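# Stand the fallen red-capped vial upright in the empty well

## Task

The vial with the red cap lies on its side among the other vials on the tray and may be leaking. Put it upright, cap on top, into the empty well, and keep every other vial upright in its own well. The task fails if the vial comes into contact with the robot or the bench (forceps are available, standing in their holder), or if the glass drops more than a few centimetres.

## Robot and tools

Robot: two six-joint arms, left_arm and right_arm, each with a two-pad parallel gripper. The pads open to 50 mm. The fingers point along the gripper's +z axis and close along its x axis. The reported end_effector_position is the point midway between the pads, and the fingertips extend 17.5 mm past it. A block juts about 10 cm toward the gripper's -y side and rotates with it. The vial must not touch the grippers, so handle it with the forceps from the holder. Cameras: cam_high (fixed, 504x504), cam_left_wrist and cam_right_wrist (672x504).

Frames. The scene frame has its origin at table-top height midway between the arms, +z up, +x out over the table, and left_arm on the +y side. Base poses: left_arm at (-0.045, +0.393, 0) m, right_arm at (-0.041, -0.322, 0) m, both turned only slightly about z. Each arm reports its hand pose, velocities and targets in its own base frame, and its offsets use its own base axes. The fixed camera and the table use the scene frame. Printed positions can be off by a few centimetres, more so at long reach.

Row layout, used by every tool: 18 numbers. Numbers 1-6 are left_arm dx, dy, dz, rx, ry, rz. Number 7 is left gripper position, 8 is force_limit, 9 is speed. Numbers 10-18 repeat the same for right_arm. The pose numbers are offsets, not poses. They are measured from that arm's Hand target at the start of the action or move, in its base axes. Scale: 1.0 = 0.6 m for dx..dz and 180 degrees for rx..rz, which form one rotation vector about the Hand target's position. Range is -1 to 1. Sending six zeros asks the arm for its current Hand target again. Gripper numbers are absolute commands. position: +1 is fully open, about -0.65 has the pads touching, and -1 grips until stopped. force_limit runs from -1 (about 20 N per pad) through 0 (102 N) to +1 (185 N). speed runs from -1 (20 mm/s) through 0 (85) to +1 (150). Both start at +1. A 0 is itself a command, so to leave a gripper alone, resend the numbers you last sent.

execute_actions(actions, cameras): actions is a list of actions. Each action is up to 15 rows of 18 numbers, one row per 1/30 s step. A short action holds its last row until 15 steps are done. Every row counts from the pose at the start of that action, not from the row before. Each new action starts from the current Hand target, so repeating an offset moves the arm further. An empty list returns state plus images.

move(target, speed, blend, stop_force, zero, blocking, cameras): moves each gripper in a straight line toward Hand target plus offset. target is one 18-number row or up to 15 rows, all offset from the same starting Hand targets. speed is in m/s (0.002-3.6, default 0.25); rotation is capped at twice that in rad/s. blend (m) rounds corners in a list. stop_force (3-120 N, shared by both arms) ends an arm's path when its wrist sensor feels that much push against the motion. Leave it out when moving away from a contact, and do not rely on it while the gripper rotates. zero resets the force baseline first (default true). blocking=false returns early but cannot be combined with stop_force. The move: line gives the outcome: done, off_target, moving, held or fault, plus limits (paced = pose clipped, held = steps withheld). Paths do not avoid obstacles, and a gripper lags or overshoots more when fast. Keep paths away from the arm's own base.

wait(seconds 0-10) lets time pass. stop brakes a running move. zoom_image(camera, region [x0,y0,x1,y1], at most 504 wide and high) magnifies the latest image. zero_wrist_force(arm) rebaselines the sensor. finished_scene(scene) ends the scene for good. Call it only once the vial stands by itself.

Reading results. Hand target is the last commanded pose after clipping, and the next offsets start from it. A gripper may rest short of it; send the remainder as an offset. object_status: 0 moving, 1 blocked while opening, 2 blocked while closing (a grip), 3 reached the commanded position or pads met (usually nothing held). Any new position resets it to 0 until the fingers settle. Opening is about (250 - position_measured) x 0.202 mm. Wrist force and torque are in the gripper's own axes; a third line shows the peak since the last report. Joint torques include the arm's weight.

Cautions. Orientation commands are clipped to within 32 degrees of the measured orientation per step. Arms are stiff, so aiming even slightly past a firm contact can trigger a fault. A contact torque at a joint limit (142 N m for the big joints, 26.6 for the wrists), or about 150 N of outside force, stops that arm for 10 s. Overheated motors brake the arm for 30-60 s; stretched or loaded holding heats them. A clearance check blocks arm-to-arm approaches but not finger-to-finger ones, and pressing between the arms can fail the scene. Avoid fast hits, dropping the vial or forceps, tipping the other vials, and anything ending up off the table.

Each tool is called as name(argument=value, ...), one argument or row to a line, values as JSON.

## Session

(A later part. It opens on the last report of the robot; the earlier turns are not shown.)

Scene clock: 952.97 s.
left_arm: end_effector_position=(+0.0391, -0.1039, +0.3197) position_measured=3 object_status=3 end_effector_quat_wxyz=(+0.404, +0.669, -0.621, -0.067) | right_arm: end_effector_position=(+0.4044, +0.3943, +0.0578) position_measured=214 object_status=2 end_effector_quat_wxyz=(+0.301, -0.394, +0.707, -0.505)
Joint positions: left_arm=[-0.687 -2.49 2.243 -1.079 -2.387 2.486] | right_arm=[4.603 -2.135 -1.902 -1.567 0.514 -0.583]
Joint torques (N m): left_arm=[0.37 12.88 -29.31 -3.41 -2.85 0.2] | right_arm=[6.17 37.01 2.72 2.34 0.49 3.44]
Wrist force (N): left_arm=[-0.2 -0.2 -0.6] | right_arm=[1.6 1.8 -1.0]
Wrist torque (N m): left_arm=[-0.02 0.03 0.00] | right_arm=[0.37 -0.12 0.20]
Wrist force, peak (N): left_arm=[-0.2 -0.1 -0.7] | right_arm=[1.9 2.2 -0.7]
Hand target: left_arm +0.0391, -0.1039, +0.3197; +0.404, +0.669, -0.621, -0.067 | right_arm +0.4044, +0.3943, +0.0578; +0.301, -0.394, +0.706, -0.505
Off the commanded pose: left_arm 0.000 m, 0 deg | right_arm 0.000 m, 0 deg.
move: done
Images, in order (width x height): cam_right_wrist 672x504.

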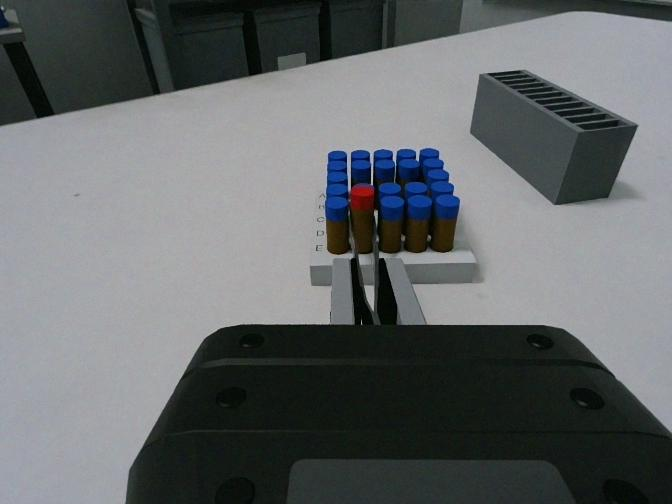

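move(
  target=[0,0,0,0,0,0,1,1,1,-0.00075,-0.0013,0,0,0,0,-1,-1,-1],
  speed=0.03,
)

move(
  target=[0,0,0,0,0,0,1,1,1,0,0,-0.0135,0,0,0,-1,-1,-1],
  speed=0.008,
  stop_force=3,
  cameras=["cam_right_wrist"],
)

zoom_image(
  camera="cam_right_wrist",
  region=[335, 215, 395, 275],
)

zoom_image(
  camera="cam_right_wrist",
  region=[325, 175, 405, 235],
)

Scene clock: 963.00 s.
left_arm: end_effector_position=(+0.0391, -0.1039, +0.3197) position_measured=3 object_status=3 end_effector_quat_wxyz=(+0.404, +0.669, -0.621, -0.067) | right_arm: end_effector_position=(+0.4040, +0.3935, +0.0578) position_measured=214 object_status=2 end_effector_quat_wxyz=(+0.301, -0.394, +0.706, -0.505)
Joint positions: left_arm=[-0.687 -2.49 2.243 -1.079 -2.387 2.486] | right_arm=[4.604 -2.134 -1.904 -1.566 0.515 -0.582]
Joint torques (N m): left_arm=[0.47 12.48 -28.98 -3.37 -2.86 0.12] | right_arm=[6.17 45.87 6.23 2.47 0.33 3.34]
Wrist force (N): left_arm=[-0.2 -0.3 -0.4] | right_arm=[1.6 1.9 -1.0]
Wrist torque (N m): left_arm=[-0.04 0.02 0.00] | right_arm=[0.36 -0.12 0.15]
Wrist force, peak (N): left_arm=[0.0 -0.1 -0.7] | right_arm=[1.8 2.3 -1.0]
Hand target: left_arm +0.0391, -0.1039, +0.3197; +0.404, +0.669, -0.621, -0.067 | right_arm +0.4040, +0.3935, +0.0578; +0.301, -0.394, +0.706, -0.505
Off the commanded pose: left_arm 0.000 m, 0 deg | right_arm 0.000 m, 0 deg.
move: done

Scene clock: 964.73 s.
left_arm: end_effector_position=(+0.0391, -0.1039, +0.3197) position_measured=3 object_status=3 end_effector_quat_wxyz=(+0.404, +0.669, -0.621, -0.067) | right_arm: end_effector_position=(+0.4040, +0.3934, +0.0505) position_measured=214 object_status=2 end_effector_quat_wxyz=(+0.301, -0.394, +0.706, -0.505)
Joint positions: left_arm=[-0.687 -2.49 2.243 -1.079 -2.387 2.486] | right_arm=[4.604 -2.148 -1.907 -1.55 0.515 -0.582]
Joint torques (N m): left_arm=[0.24 12.22 -29.47 -3.38 -2.8 0.13] | right_arm=[4.36 48.41 21.72 0.06 -0.06 3.36]
Wrist force (N): left_arm=[-0.2 -0.1 -0.3] | right_arm=[1.7 2.0 -0.9]
Wrist torque (N m): left_arm=[-0.01 0.03 0.00] | right_arm=[0.36 -0.12 0.15]
Wrist force, peak (N): left_arm=[0.0 -0.2 -0.6] | right_arm=[1.8 -1.5 -2.6]
Hand target: left_arm +0.0391, -0.1039, +0.3197; +0.404, +0.669, -0.621, -0.067 | right_arm +0.4040, +0.3935, +0.0505; +0.301, -0.394, +0.706, -0.505 (not the last commanded pose)
Off the commanded pose: left_arm 0.000 m, 0 deg | right_arm 0.001 m, 0 deg.
move: contact (right_arm)
Images, in order (width x height): cam_right_wrist 672x504.

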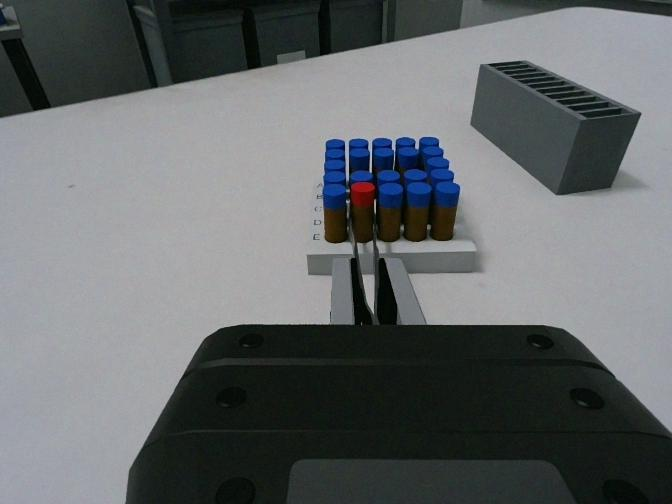

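Scaled by 8.400 from the camera's 672x504 image, which has a finer 960x720 frame.

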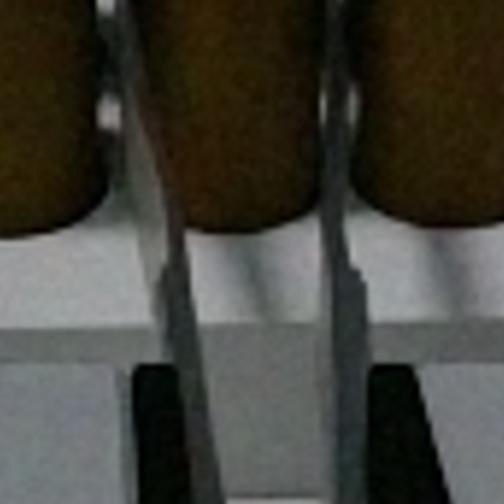

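Scaled by 6.300 from the camera's 672x504 image, which has a finer 960x720 frame.

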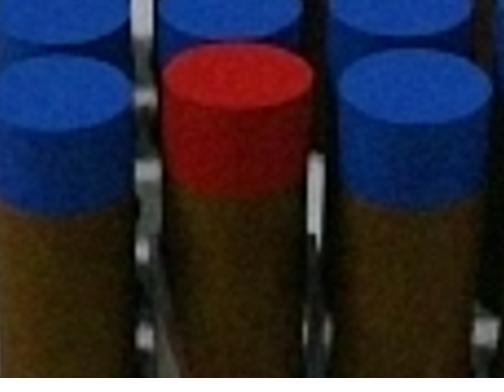

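move(
  target=[0,0,0,0,0,0,1,1,1,0,0,-0.0035,0,0,0,-1,-1,-1],
  speed=0.008,
  stop_force=4,
  cameras=["cam_right_wrist"],
)

zoom_image(
  camera="cam_right_wrist",
  region=[320, 165, 410, 255],
)

Scene clock: 972.03 s.
left_arm: end_effector_position=(+0.0391, -0.1039, +0.3197) position_measured=3 object_status=3 end_effector_quat_wxyz=(+0.404, +0.669, -0.621, -0.067) | right_arm: end_effector_position=(+0.4040, +0.3935, +0.0484) position_measured=214 object_status=2 end_effector_quat_wxyz=(+0.301, -0.394, +0.706, -0.505)
Joint positions: left_arm=[-0.687 -2.49 2.243 -1.079 -2.387 2.486] | right_arm=[4.604 -2.152 -1.907 -1.545 0.515 -0.582]
Joint torques (N m): left_arm=[0.3 12.62 -29.4 -3.48 -2.89 0.13] | right_arm=[4.87 44.89 2.26 0.39 0.02 2.93]
Wrist force (N): left_arm=[-0.1 -0.1 -0.3] | right_arm=[1.9 -0.2 -2.3]
Wrist torque (N m): left_arm=[-0.02 0.01 -0.01] | right_arm=[0.49 -0.15 0.14]
Wrist force, peak (N): left_arm=[-0.3 -0.3 -0.5] | right_arm=[1.8 -1.6 -2.6]
Hand target: left_arm +0.0391, -0.1039, +0.3197; +0.404, +0.669, -0.621, -0.067 | right_arm +0.4040, +0.3935, +0.0484; +0.301, -0.394, +0.706, -0.505
Off the commanded pose: left_arm 0.000 m, 0 deg | right_arm 0.000 m, 0 deg.
move: done
Images, in order (width x height): cam_right_wrist 672x504.

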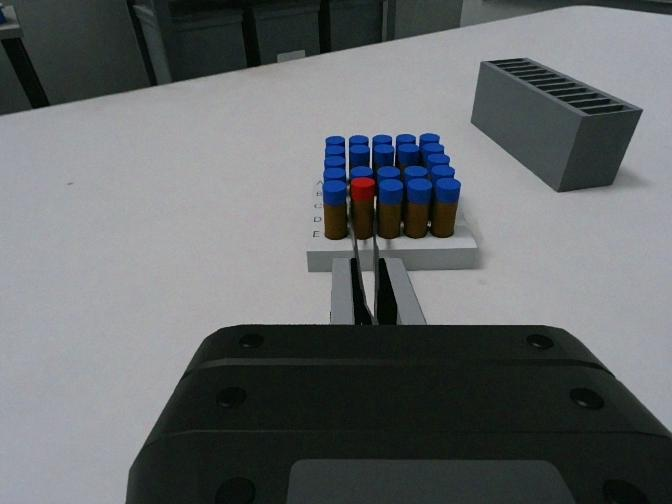

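Scaled by 5.600 from the camera's 672x504 image, which has a finer 960x720 frame.

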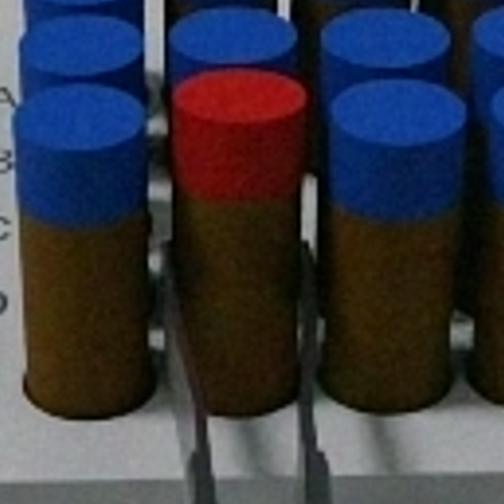

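move(
  target=[
    [0,0,0,0,0,0,1,1,1,0,0,0.0017,0,0,0,-1,-1,-1],
    [0,0,0,0,0,0,1,1,1,-0.0022,0.00125,0.0017,0,0,0,-1,-1,-1],
  ],
  speed=0.02,
  cameras=["cam_right_wrist"],
)

zoom_image(
  camera="cam_right_wrist",
  region=[320, 165, 410, 255],
)

Scene clock: 988.80 s.
left_arm: end_effector_position=(+0.0391, -0.1039, +0.3197) position_measured=3 object_status=3 end_effector_quat_wxyz=(+0.404, +0.669, -0.621, -0.067) | right_arm: end_effector_position=(+0.4026, +0.3943, +0.0495) position_measured=214 object_status=2 end_effector_quat_wxyz=(+0.301, -0.394, +0.707, -0.505)
Joint positions: left_arm=[-0.687 -2.49 2.243 -1.079 -2.387 2.486] | right_arm=[4.606 -2.151 -1.905 -1.552 0.517 -0.579]
Joint torques (N m): left_arm=[0.14 12.78 -29.72 -3.46 -2.8 0.16] | right_arm=[-3.38 34.11 21.49 2.06 -1.08 1.63]
Wrist force (N): left_arm=[-0.1 -0.2 -0.3] | right_arm=[1.9 1.8 -0.8]
Wrist torque (N m): left_arm=[-0.03 0.01 0.00] | right_arm=[0.38 -0.12 0.14]
Wrist force, peak (N): left_arm=[0.0 -0.1 -0.7] | right_arm=[1.8 -1.2 -2.6]
Hand target: left_arm +0.0391, -0.1039, +0.3197; +0.404, +0.669, -0.621, -0.067 | right_arm +0.4027, +0.3942, +0.0494; +0.301, -0.394, +0.706, -0.505
Off the commanded pose: left_arm 0.000 m, 0 deg | right_arm 0.000 m, 0 deg.
move: done
Images, in order (width x height): cam_right_wrist 672x504.

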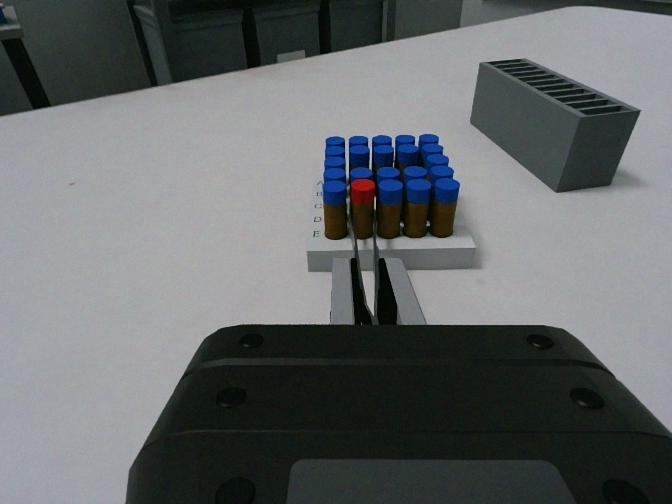

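Scaled by 5.600 from the camera's 672x504 image, which has a finer 960x720 frame.

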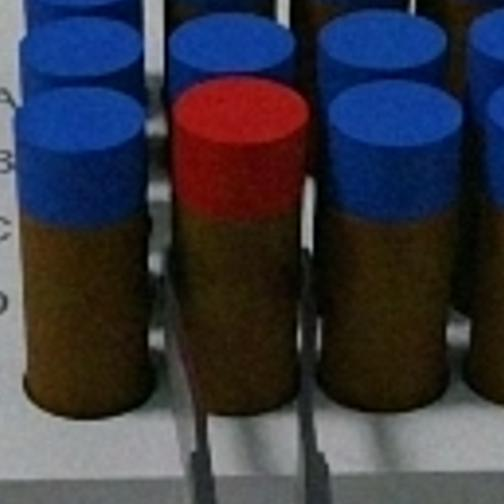

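execute_actions(
  actions=[
    [[0,0,0,0,0,0,1,1,1,0,0,0,0,0,0,-0.36,-0.8,-1]],
    [[0,0,0,0,0,0,1,1,1,0,0,0,0,0,0,-0.332,-0.8,-1]],
  ],
  cameras=["cam_right_wrist"],
)

zoom_image(
  camera="cam_right_wrist",
  region=[320, 165, 410, 255],
)

Scene clock: 996.53 s.
left_arm: end_effector_position=(+0.0391, -0.1039, +0.3197) position_measured=3 object_status=3 end_effector_quat_wxyz=(+0.404, +0.669, -0.621, -0.067) | right_arm: end_effector_position=(+0.4027, +0.3942, +0.0494) position_measured=202 object_status=3 end_effector_quat_wxyz=(+0.301, -0.394, +0.706, -0.505)
Joint positions: left_arm=[-0.687 -2.49 2.243 -1.079 -2.387 2.486] | right_arm=[4.606 -2.151 -1.905 -1.551 0.517 -0.579]
Joint torques (N m): left_arm=[0.39 12.75 -30.04 -3.53 -2.74 0.17] | right_arm=[-8.69 34.35 3.31 2.27 -2.16 -2.43]
Wrist force (N): left_arm=[0.0 -0.3 -0.3] | right_arm=[1.8 1.8 -0.9]
Wrist torque (N m): left_arm=[-0.04 0.00 0.00] | right_arm=[0.36 -0.14 0.15]
Wrist force, peak (N): left_arm=[-0.3 -0.4 -0.4] | right_arm=[2.0 2.0 -0.9]
Hand target: left_arm +0.0391, -0.1039, +0.3197; +0.404, +0.669, -0.621, -0.067 | right_arm +0.4027, +0.3942, +0.0494; +0.301, -0.394, +0.706, -0.505
Off the commanded pose: left_arm 0.000 m, 0 deg | right_arm 0.000 m, 0 deg.
Images, in order (width x height): cam_right_wrist 672x504.

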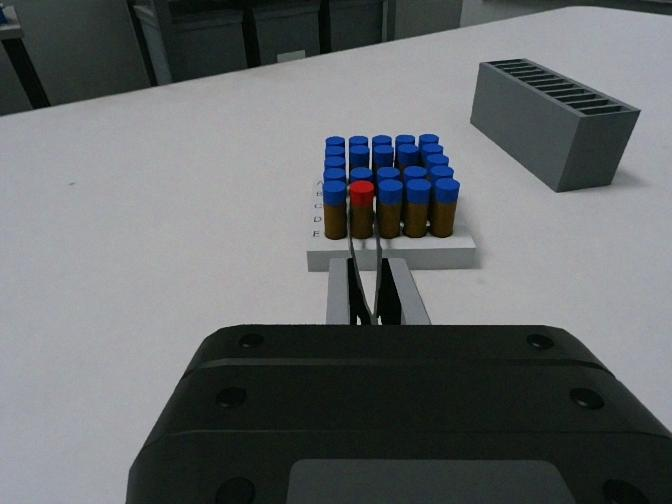

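Scaled by 5.600 from the camera's 672x504 image, which has a finer 960x720 frame.

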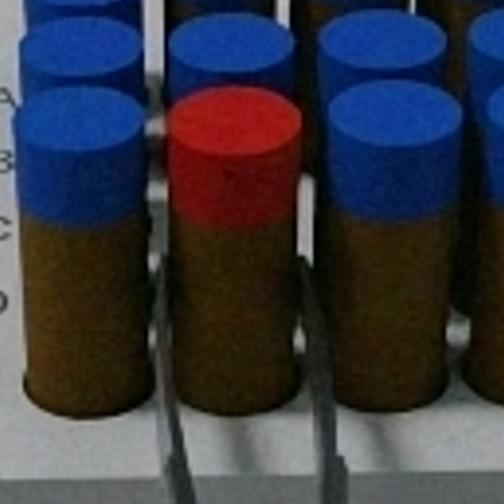

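move(
  target=[
    [0,0,0,0,0,0,1,1,1,-0.0412,0.0238,0.0155,0,0,0,-0.332,-0.8,-1],
    [0,0,0,0,0,0,1,1,1,-0.13,0.085,0.1,0,0,0,-0.332,-0.8,-1],
  ],
  speed=[0.03,0.1],
  cameras=["all"],
)

zoom_image(
  camera="cam_right_wrist",
  region=[300, 120, 440, 250],
)

Scene clock: 1005.77 s.
left_arm: end_effector_position=(+0.0391, -0.1039, +0.3197) position_measured=3 object_status=3 end_effector_quat_wxyz=(+0.404, +0.669, -0.621, -0.067) | right_arm: end_effector_position=(+0.3246, +0.4453, +0.1095) position_measured=202 object_status=3 end_effector_quat_wxyz=(+0.302, -0.394, +0.707, -0.505)
Joint positions: left_arm=[-0.687 -2.49 2.243 -1.079 -2.387 2.486] | right_arm=[4.751 -2.098 -1.752 -1.886 0.636 -0.426]
Joint torques (N m): left_arm=[0.62 12.83 -30.59 -3.53 -2.85 0.2] | right_arm=[-7.82 35.1 5.41 0.86 -2.29 -2.35]
Wrist force (N): left_arm=[0.0 -0.2 -0.4] | right_arm=[2.0 1.3 -0.8]
Wrist torque (N m): left_arm=[-0.03 0.01 0.00] | right_arm=[0.33 -0.24 0.15]
Wrist force, peak (N): left_arm=[-0.2 -0.4 -0.6] | right_arm=[2.1 1.6 -1.9]
Hand target: left_arm +0.0391, -0.1039, +0.3197; +0.404, +0.669, -0.621, -0.067 | right_arm +0.3247, +0.4452, +0.1094; +0.301, -0.394, +0.706, -0.505
Off the commanded pose: left_arm 0.000 m, 0 deg | right_arm 0.000 m, 0 deg.
move: done

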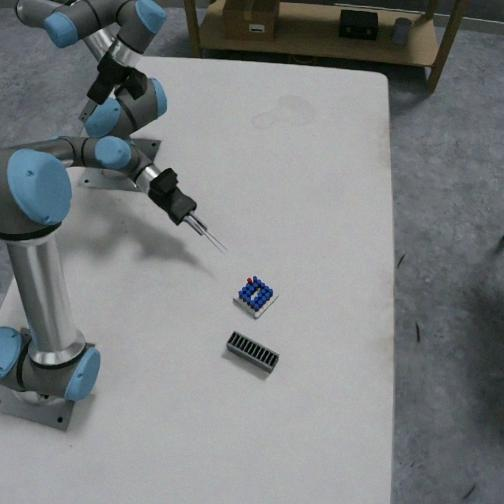

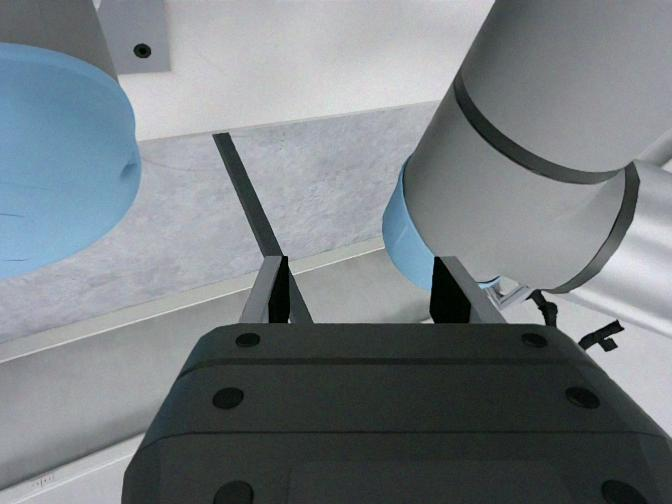

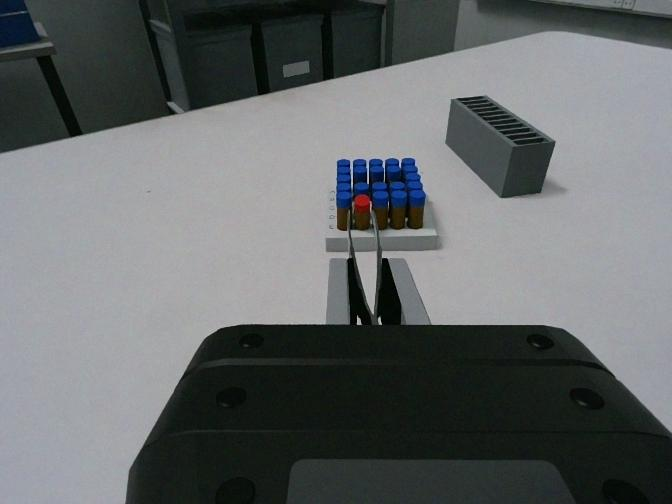

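Scaled by 3.600 from the camera's 672x504 image, which has a finer 960x720 frame.

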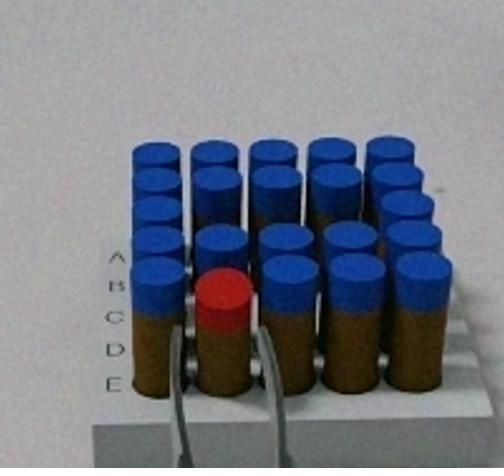

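zoom_image(
  camera="cam_right_wrist",
  region=[330, 180, 390, 240],
)

Scaled by 8.400 from the camera's 672x504 image, which has a finer 960x720 frame.

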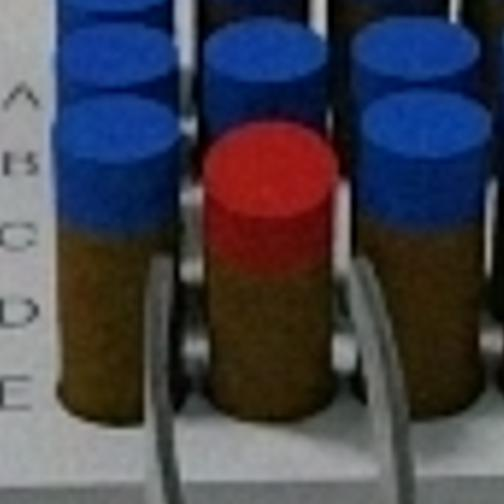

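wait(
  seconds=0.5,
  cameras=["cam_right_wrist"],
)

zoom_image(
  camera="cam_right_wrist",
  region=[330, 180, 390, 240],
)

Scene clock: 1014.97 s.
left_arm: end_effector_position=(+0.0391, -0.1039, +0.3197) position_measured=3 object_status=3 end_effector_quat_wxyz=(+0.404, +0.669, -0.621, -0.067) | right_arm: end_effector_position=(+0.3247, +0.4452, +0.1094) position_measured=202 object_status=3 end_effector_quat_wxyz=(+0.301, -0.394, +0.706, -0.505)
Joint positions: left_arm=[-0.687 -2.49 2.243 -1.079 -2.387 2.486] | right_arm=[4.751 -2.098 -1.752 -1.886 0.636 -0.426]
Joint torques (N m): left_arm=[0.67 12.6 -29.92 -3.56 -2.85 0.1] | right_arm=[-9.85 35.28 5.33 -0.79 -2.33 -2.44]
Wrist force (N): left_arm=[-0.2 -0.1 -0.5] | right_arm=[1.9 1.6 -0.8]
Wrist torque (N m): left_arm=[-0.01 0.03 0.00] | right_arm=[0.36 -0.22 0.16]
Wrist force, peak (N): left_arm=[-0.2 -0.4 -0.5] | right_arm=[2.0 1.5 -1.0]
Hand target: left_arm +0.0391, -0.1039, +0.3197; +0.404, +0.669, -0.621, -0.067 | right_arm +0.3247, +0.4452, +0.1094; +0.301, -0.394, +0.706, -0.505
Tool commands: left_gripper/position=+1.0 left_gripper/force_limit=+1.0 left_gripper/speed=+1.0 right_gripper/position=-0.332 right_gripper/force_limit=-0.8 right_gripper/speed=-1.0
Off the commanded pose: left_arm 0.000 m, 0 deg | right_arm 0.000 m, 0 deg.
wait: 0.50 s; at rest from the start
Images, in order (width x height): cam_right_wrist 672x504.

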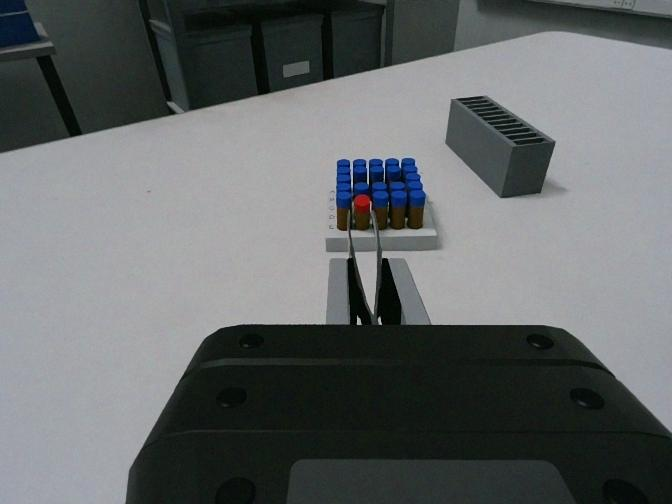

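Scaled by 8.400 from the camera's 672x504 image, which has a finer 960x720 frame.

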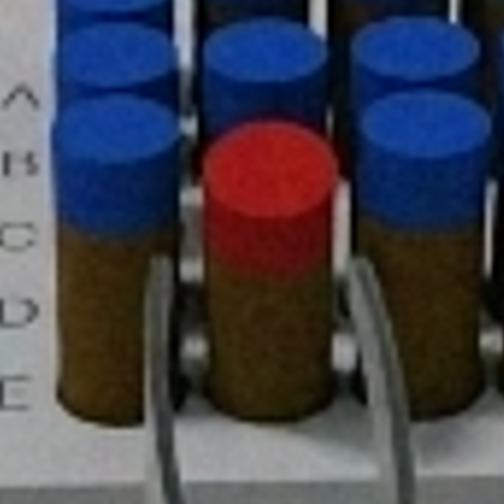

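move(
  target=[
    [0,0,0,0,0,0,1,1,1,0,0,0,0,0,0,-0.37,-0.8,-1],
    [0,0,0,0,0,0,1,1,1,0.0982,-0.0667,-0.0832,0,0,0,-0.37,-0.8,-1],
  ],
  speed=0.08,
  cameras=["cam_right_wrist"],
)

zoom_image(
  camera="cam_right_wrist",
  region=[320, 165, 410, 255],
)

Scene clock: 1046.80 s.
left_arm: end_effector_position=(+0.0391, -0.1039, +0.3197) position_measured=3 object_status=3 end_effector_quat_wxyz=(+0.404, +0.669, -0.621, -0.067) | right_arm: end_effector_position=(+0.3836, +0.4051, +0.0595) position_measured=208 object_status=3 end_effector_quat_wxyz=(+0.301, -0.394, +0.706, -0.505)
Joint positions: left_arm=[-0.687 -2.49 2.243 -1.079 -2.387 2.486] | right_arm=[4.643 -2.138 -1.879 -1.629 0.546 -0.534]
Joint torques (N m): left_arm=[-0.02 12.3 -31.12 -3.46 -2.84 0.16] | right_arm=[6.77 48.26 26.24 0.41 0.71 3.51]
Wrist force (N): left_arm=[0.0 0.0 -0.3] | right_arm=[1.9 1.5 -1.4]
Wrist torque (N m): left_arm=[0.01 -0.01 0.00] | right_arm=[0.33 -0.18 0.16]
Wrist force, peak (N): left_arm=[-0.3 -0.4 -0.6] | right_arm=[2.1 1.8 -1.3]
Hand target: left_arm +0.0391, -0.1039, +0.3197; +0.404, +0.669, -0.621, -0.067 | right_arm +0.3836, +0.4052, +0.0595; +0.301, -0.394, +0.706, -0.505
Off the commanded pose: left_arm 0.000 m, 0 deg | right_arm 0.000 m, 0 deg.
move: done
Images, in order (width x height): cam_right_wrist 672x504.

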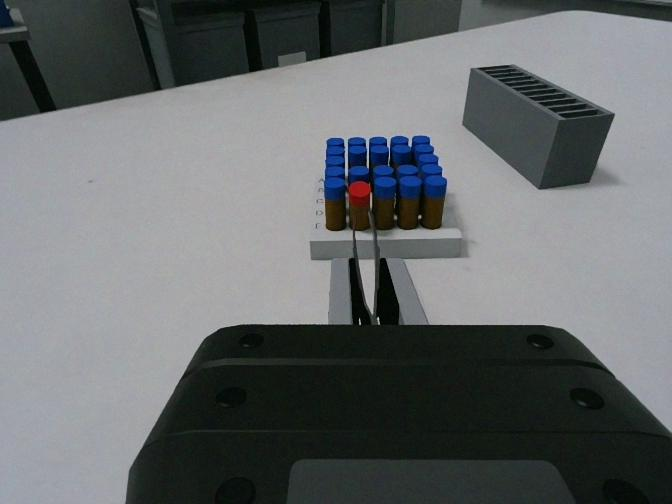

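Scaled by 5.600 from the camera's 672x504 image, which has a finer 960x720 frame.

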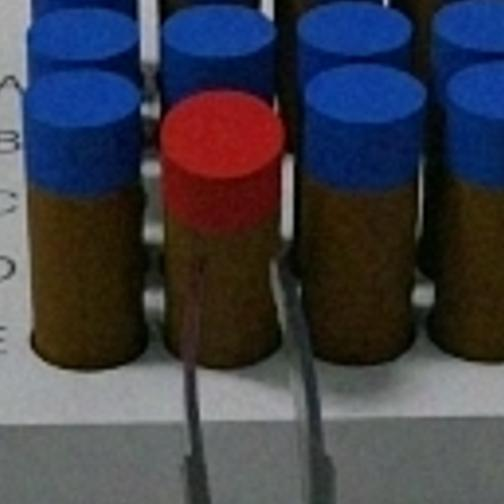

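move(
  target=[
    [0,0,0,0,0,0,1,1,1,0.0011,0.0018,0,0,0,0,-0.37,-0.8,-1],
    [0,0,0,0,0,0,1,1,1,0.0199,-0.0090,0,0,0,0,-0.37,-0.8,-1],
  ],
  speed=0.02,
  cameras=["cam_right_wrist"],
)

zoom_image(
  camera="cam_right_wrist",
  region=[320, 165, 410, 255],
)

Scene clock: 1055.13 s.
left_arm: end_effector_position=(+0.0391, -0.1039, +0.3197) position_measured=3 object_status=3 end_effector_quat_wxyz=(+0.404, +0.669, -0.621, -0.067) | right_arm: end_effector_position=(+0.3956, +0.3997, +0.0595) position_measured=208 object_status=3 end_effector_quat_wxyz=(+0.301, -0.394, +0.706, -0.505)
Joint positions: left_arm=[-0.687 -2.49 2.243 -1.079 -2.387 2.486] | right_arm=[4.62 -2.136 -1.89 -1.597 0.528 -0.562]
Joint torques (N m): left_arm=[0.19 12.21 -30.99 -3.59 -2.8 0.16] | right_arm=[3.52 44.48 12.96 -0.16 0.02 0.85]
Wrist force (N): left_arm=[-0.1 -0.2 -0.5] | right_arm=[1.8 1.4 -1.3]
Wrist torque (N m): left_arm=[-0.03 0.01 0.00] | right_arm=[0.33 -0.16 0.22]
Wrist force, peak (N): left_arm=[-0.2 0.0 -0.6] | right_arm=[2.2 1.8 -1.6]
Hand target: left_arm +0.0391, -0.1039, +0.3197; +0.404, +0.669, -0.621, -0.067 | right_arm +0.3955, +0.3998, +0.0595; +0.301, -0.394, +0.706, -0.505
Off the commanded pose: left_arm 0.000 m, 0 deg | right_arm 0.000 m, 0 deg.
move: done
Images, in order (width x height): cam_right_wrist 672x504.

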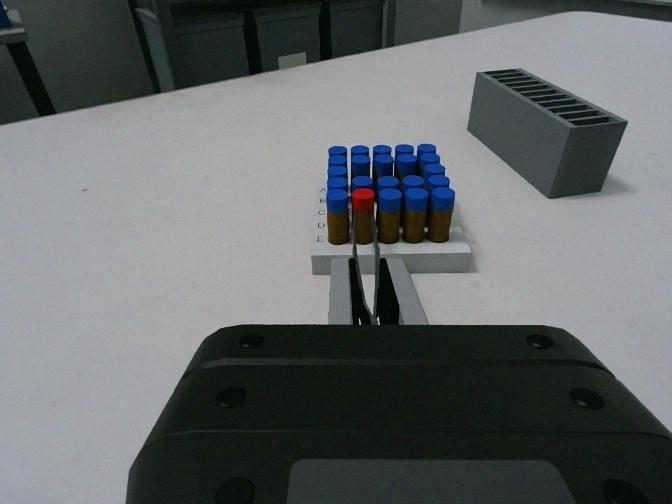

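Scaled by 5.600 from the camera's 672x504 image, which has a finer 960x720 frame.

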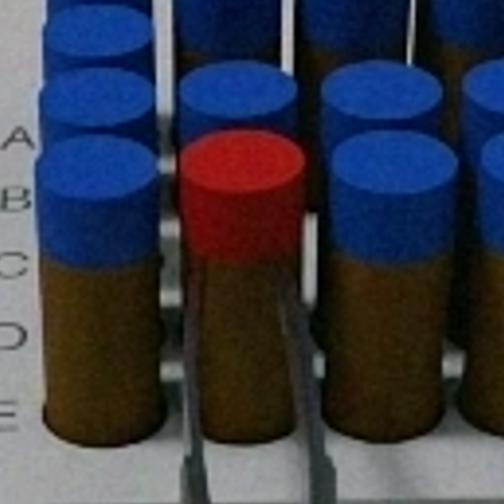

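move(
  target=[
    [0,0,0,0,0,0,1,1,1,-0.0289,0.0167,0,0,0,0,-0.37,-0.8,-1],
    [0,0,0,0,0,0,1,1,1,-0.11,0.0635,0.07,0,0,0,-0.37,-0.8,-1],
  ],
  speed=[0.03,0.1],
  cameras=["cam_right_wrist"],
)

zoom_image(
  camera="cam_right_wrist",
  region=[325, 160, 405, 240],
)

Scene clock: 1064.80 s.
left_arm: end_effector_position=(+0.0391, -0.1039, +0.3197) position_measured=3 object_status=3 end_effector_quat_wxyz=(+0.404, +0.669, -0.621, -0.067) | right_arm: end_effector_position=(+0.3295, +0.4380, +0.1016) position_measured=208 object_status=3 end_effector_quat_wxyz=(+0.302, -0.394, +0.707, -0.505)
Joint positions: left_arm=[-0.687 -2.49 2.243 -1.079 -2.387 2.486] | right_arm=[4.743 -2.099 -1.778 -1.853 0.629 -0.433]
Joint torques (N m): left_arm=[0.5 13.06 -30.88 -3.51 -2.83 0.19] | right_arm=[-7.53 34.53 5.24 0.93 -2.35 -2.5]
Wrist force (N): left_arm=[-0.3 -0.3 -0.4] | right_arm=[1.6 1.3 -0.9]
Wrist torque (N m): left_arm=[-0.04 0.03 0.00] | right_arm=[0.31 -0.18 0.15]
Wrist force, peak (N): left_arm=[-0.4 -0.2 -0.7] | right_arm=[2.1 1.9 -1.9]
Hand target: left_arm +0.0391, -0.1039, +0.3197; +0.404, +0.669, -0.621, -0.067 | right_arm +0.3295, +0.4379, +0.1015; +0.301, -0.394, +0.706, -0.505
Off the commanded pose: left_arm 0.000 m, 0 deg | right_arm 0.000 m, 0 deg.
move: done
Images, in order (width x height): cam_right_wrist 672x504.

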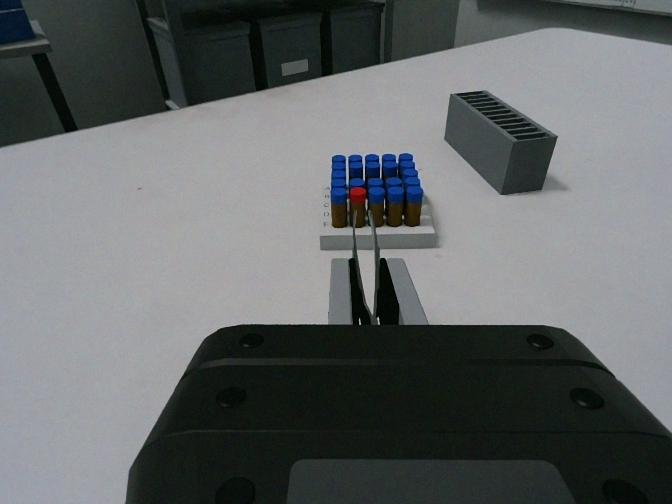

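Scaled by 6.300 from the camera's 672x504 image, which has a finer 960x720 frame.

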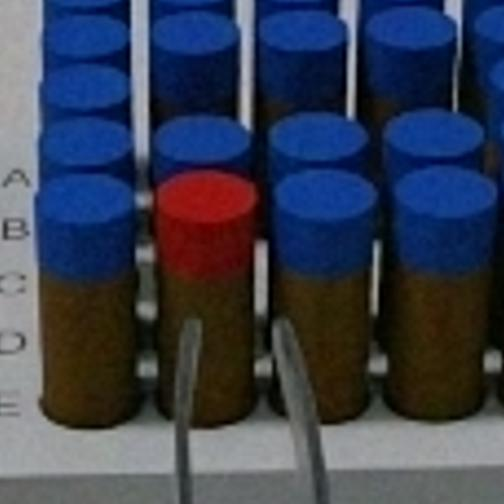

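finished_scene(
  scene=1,
)

The scene is finished: the task was done.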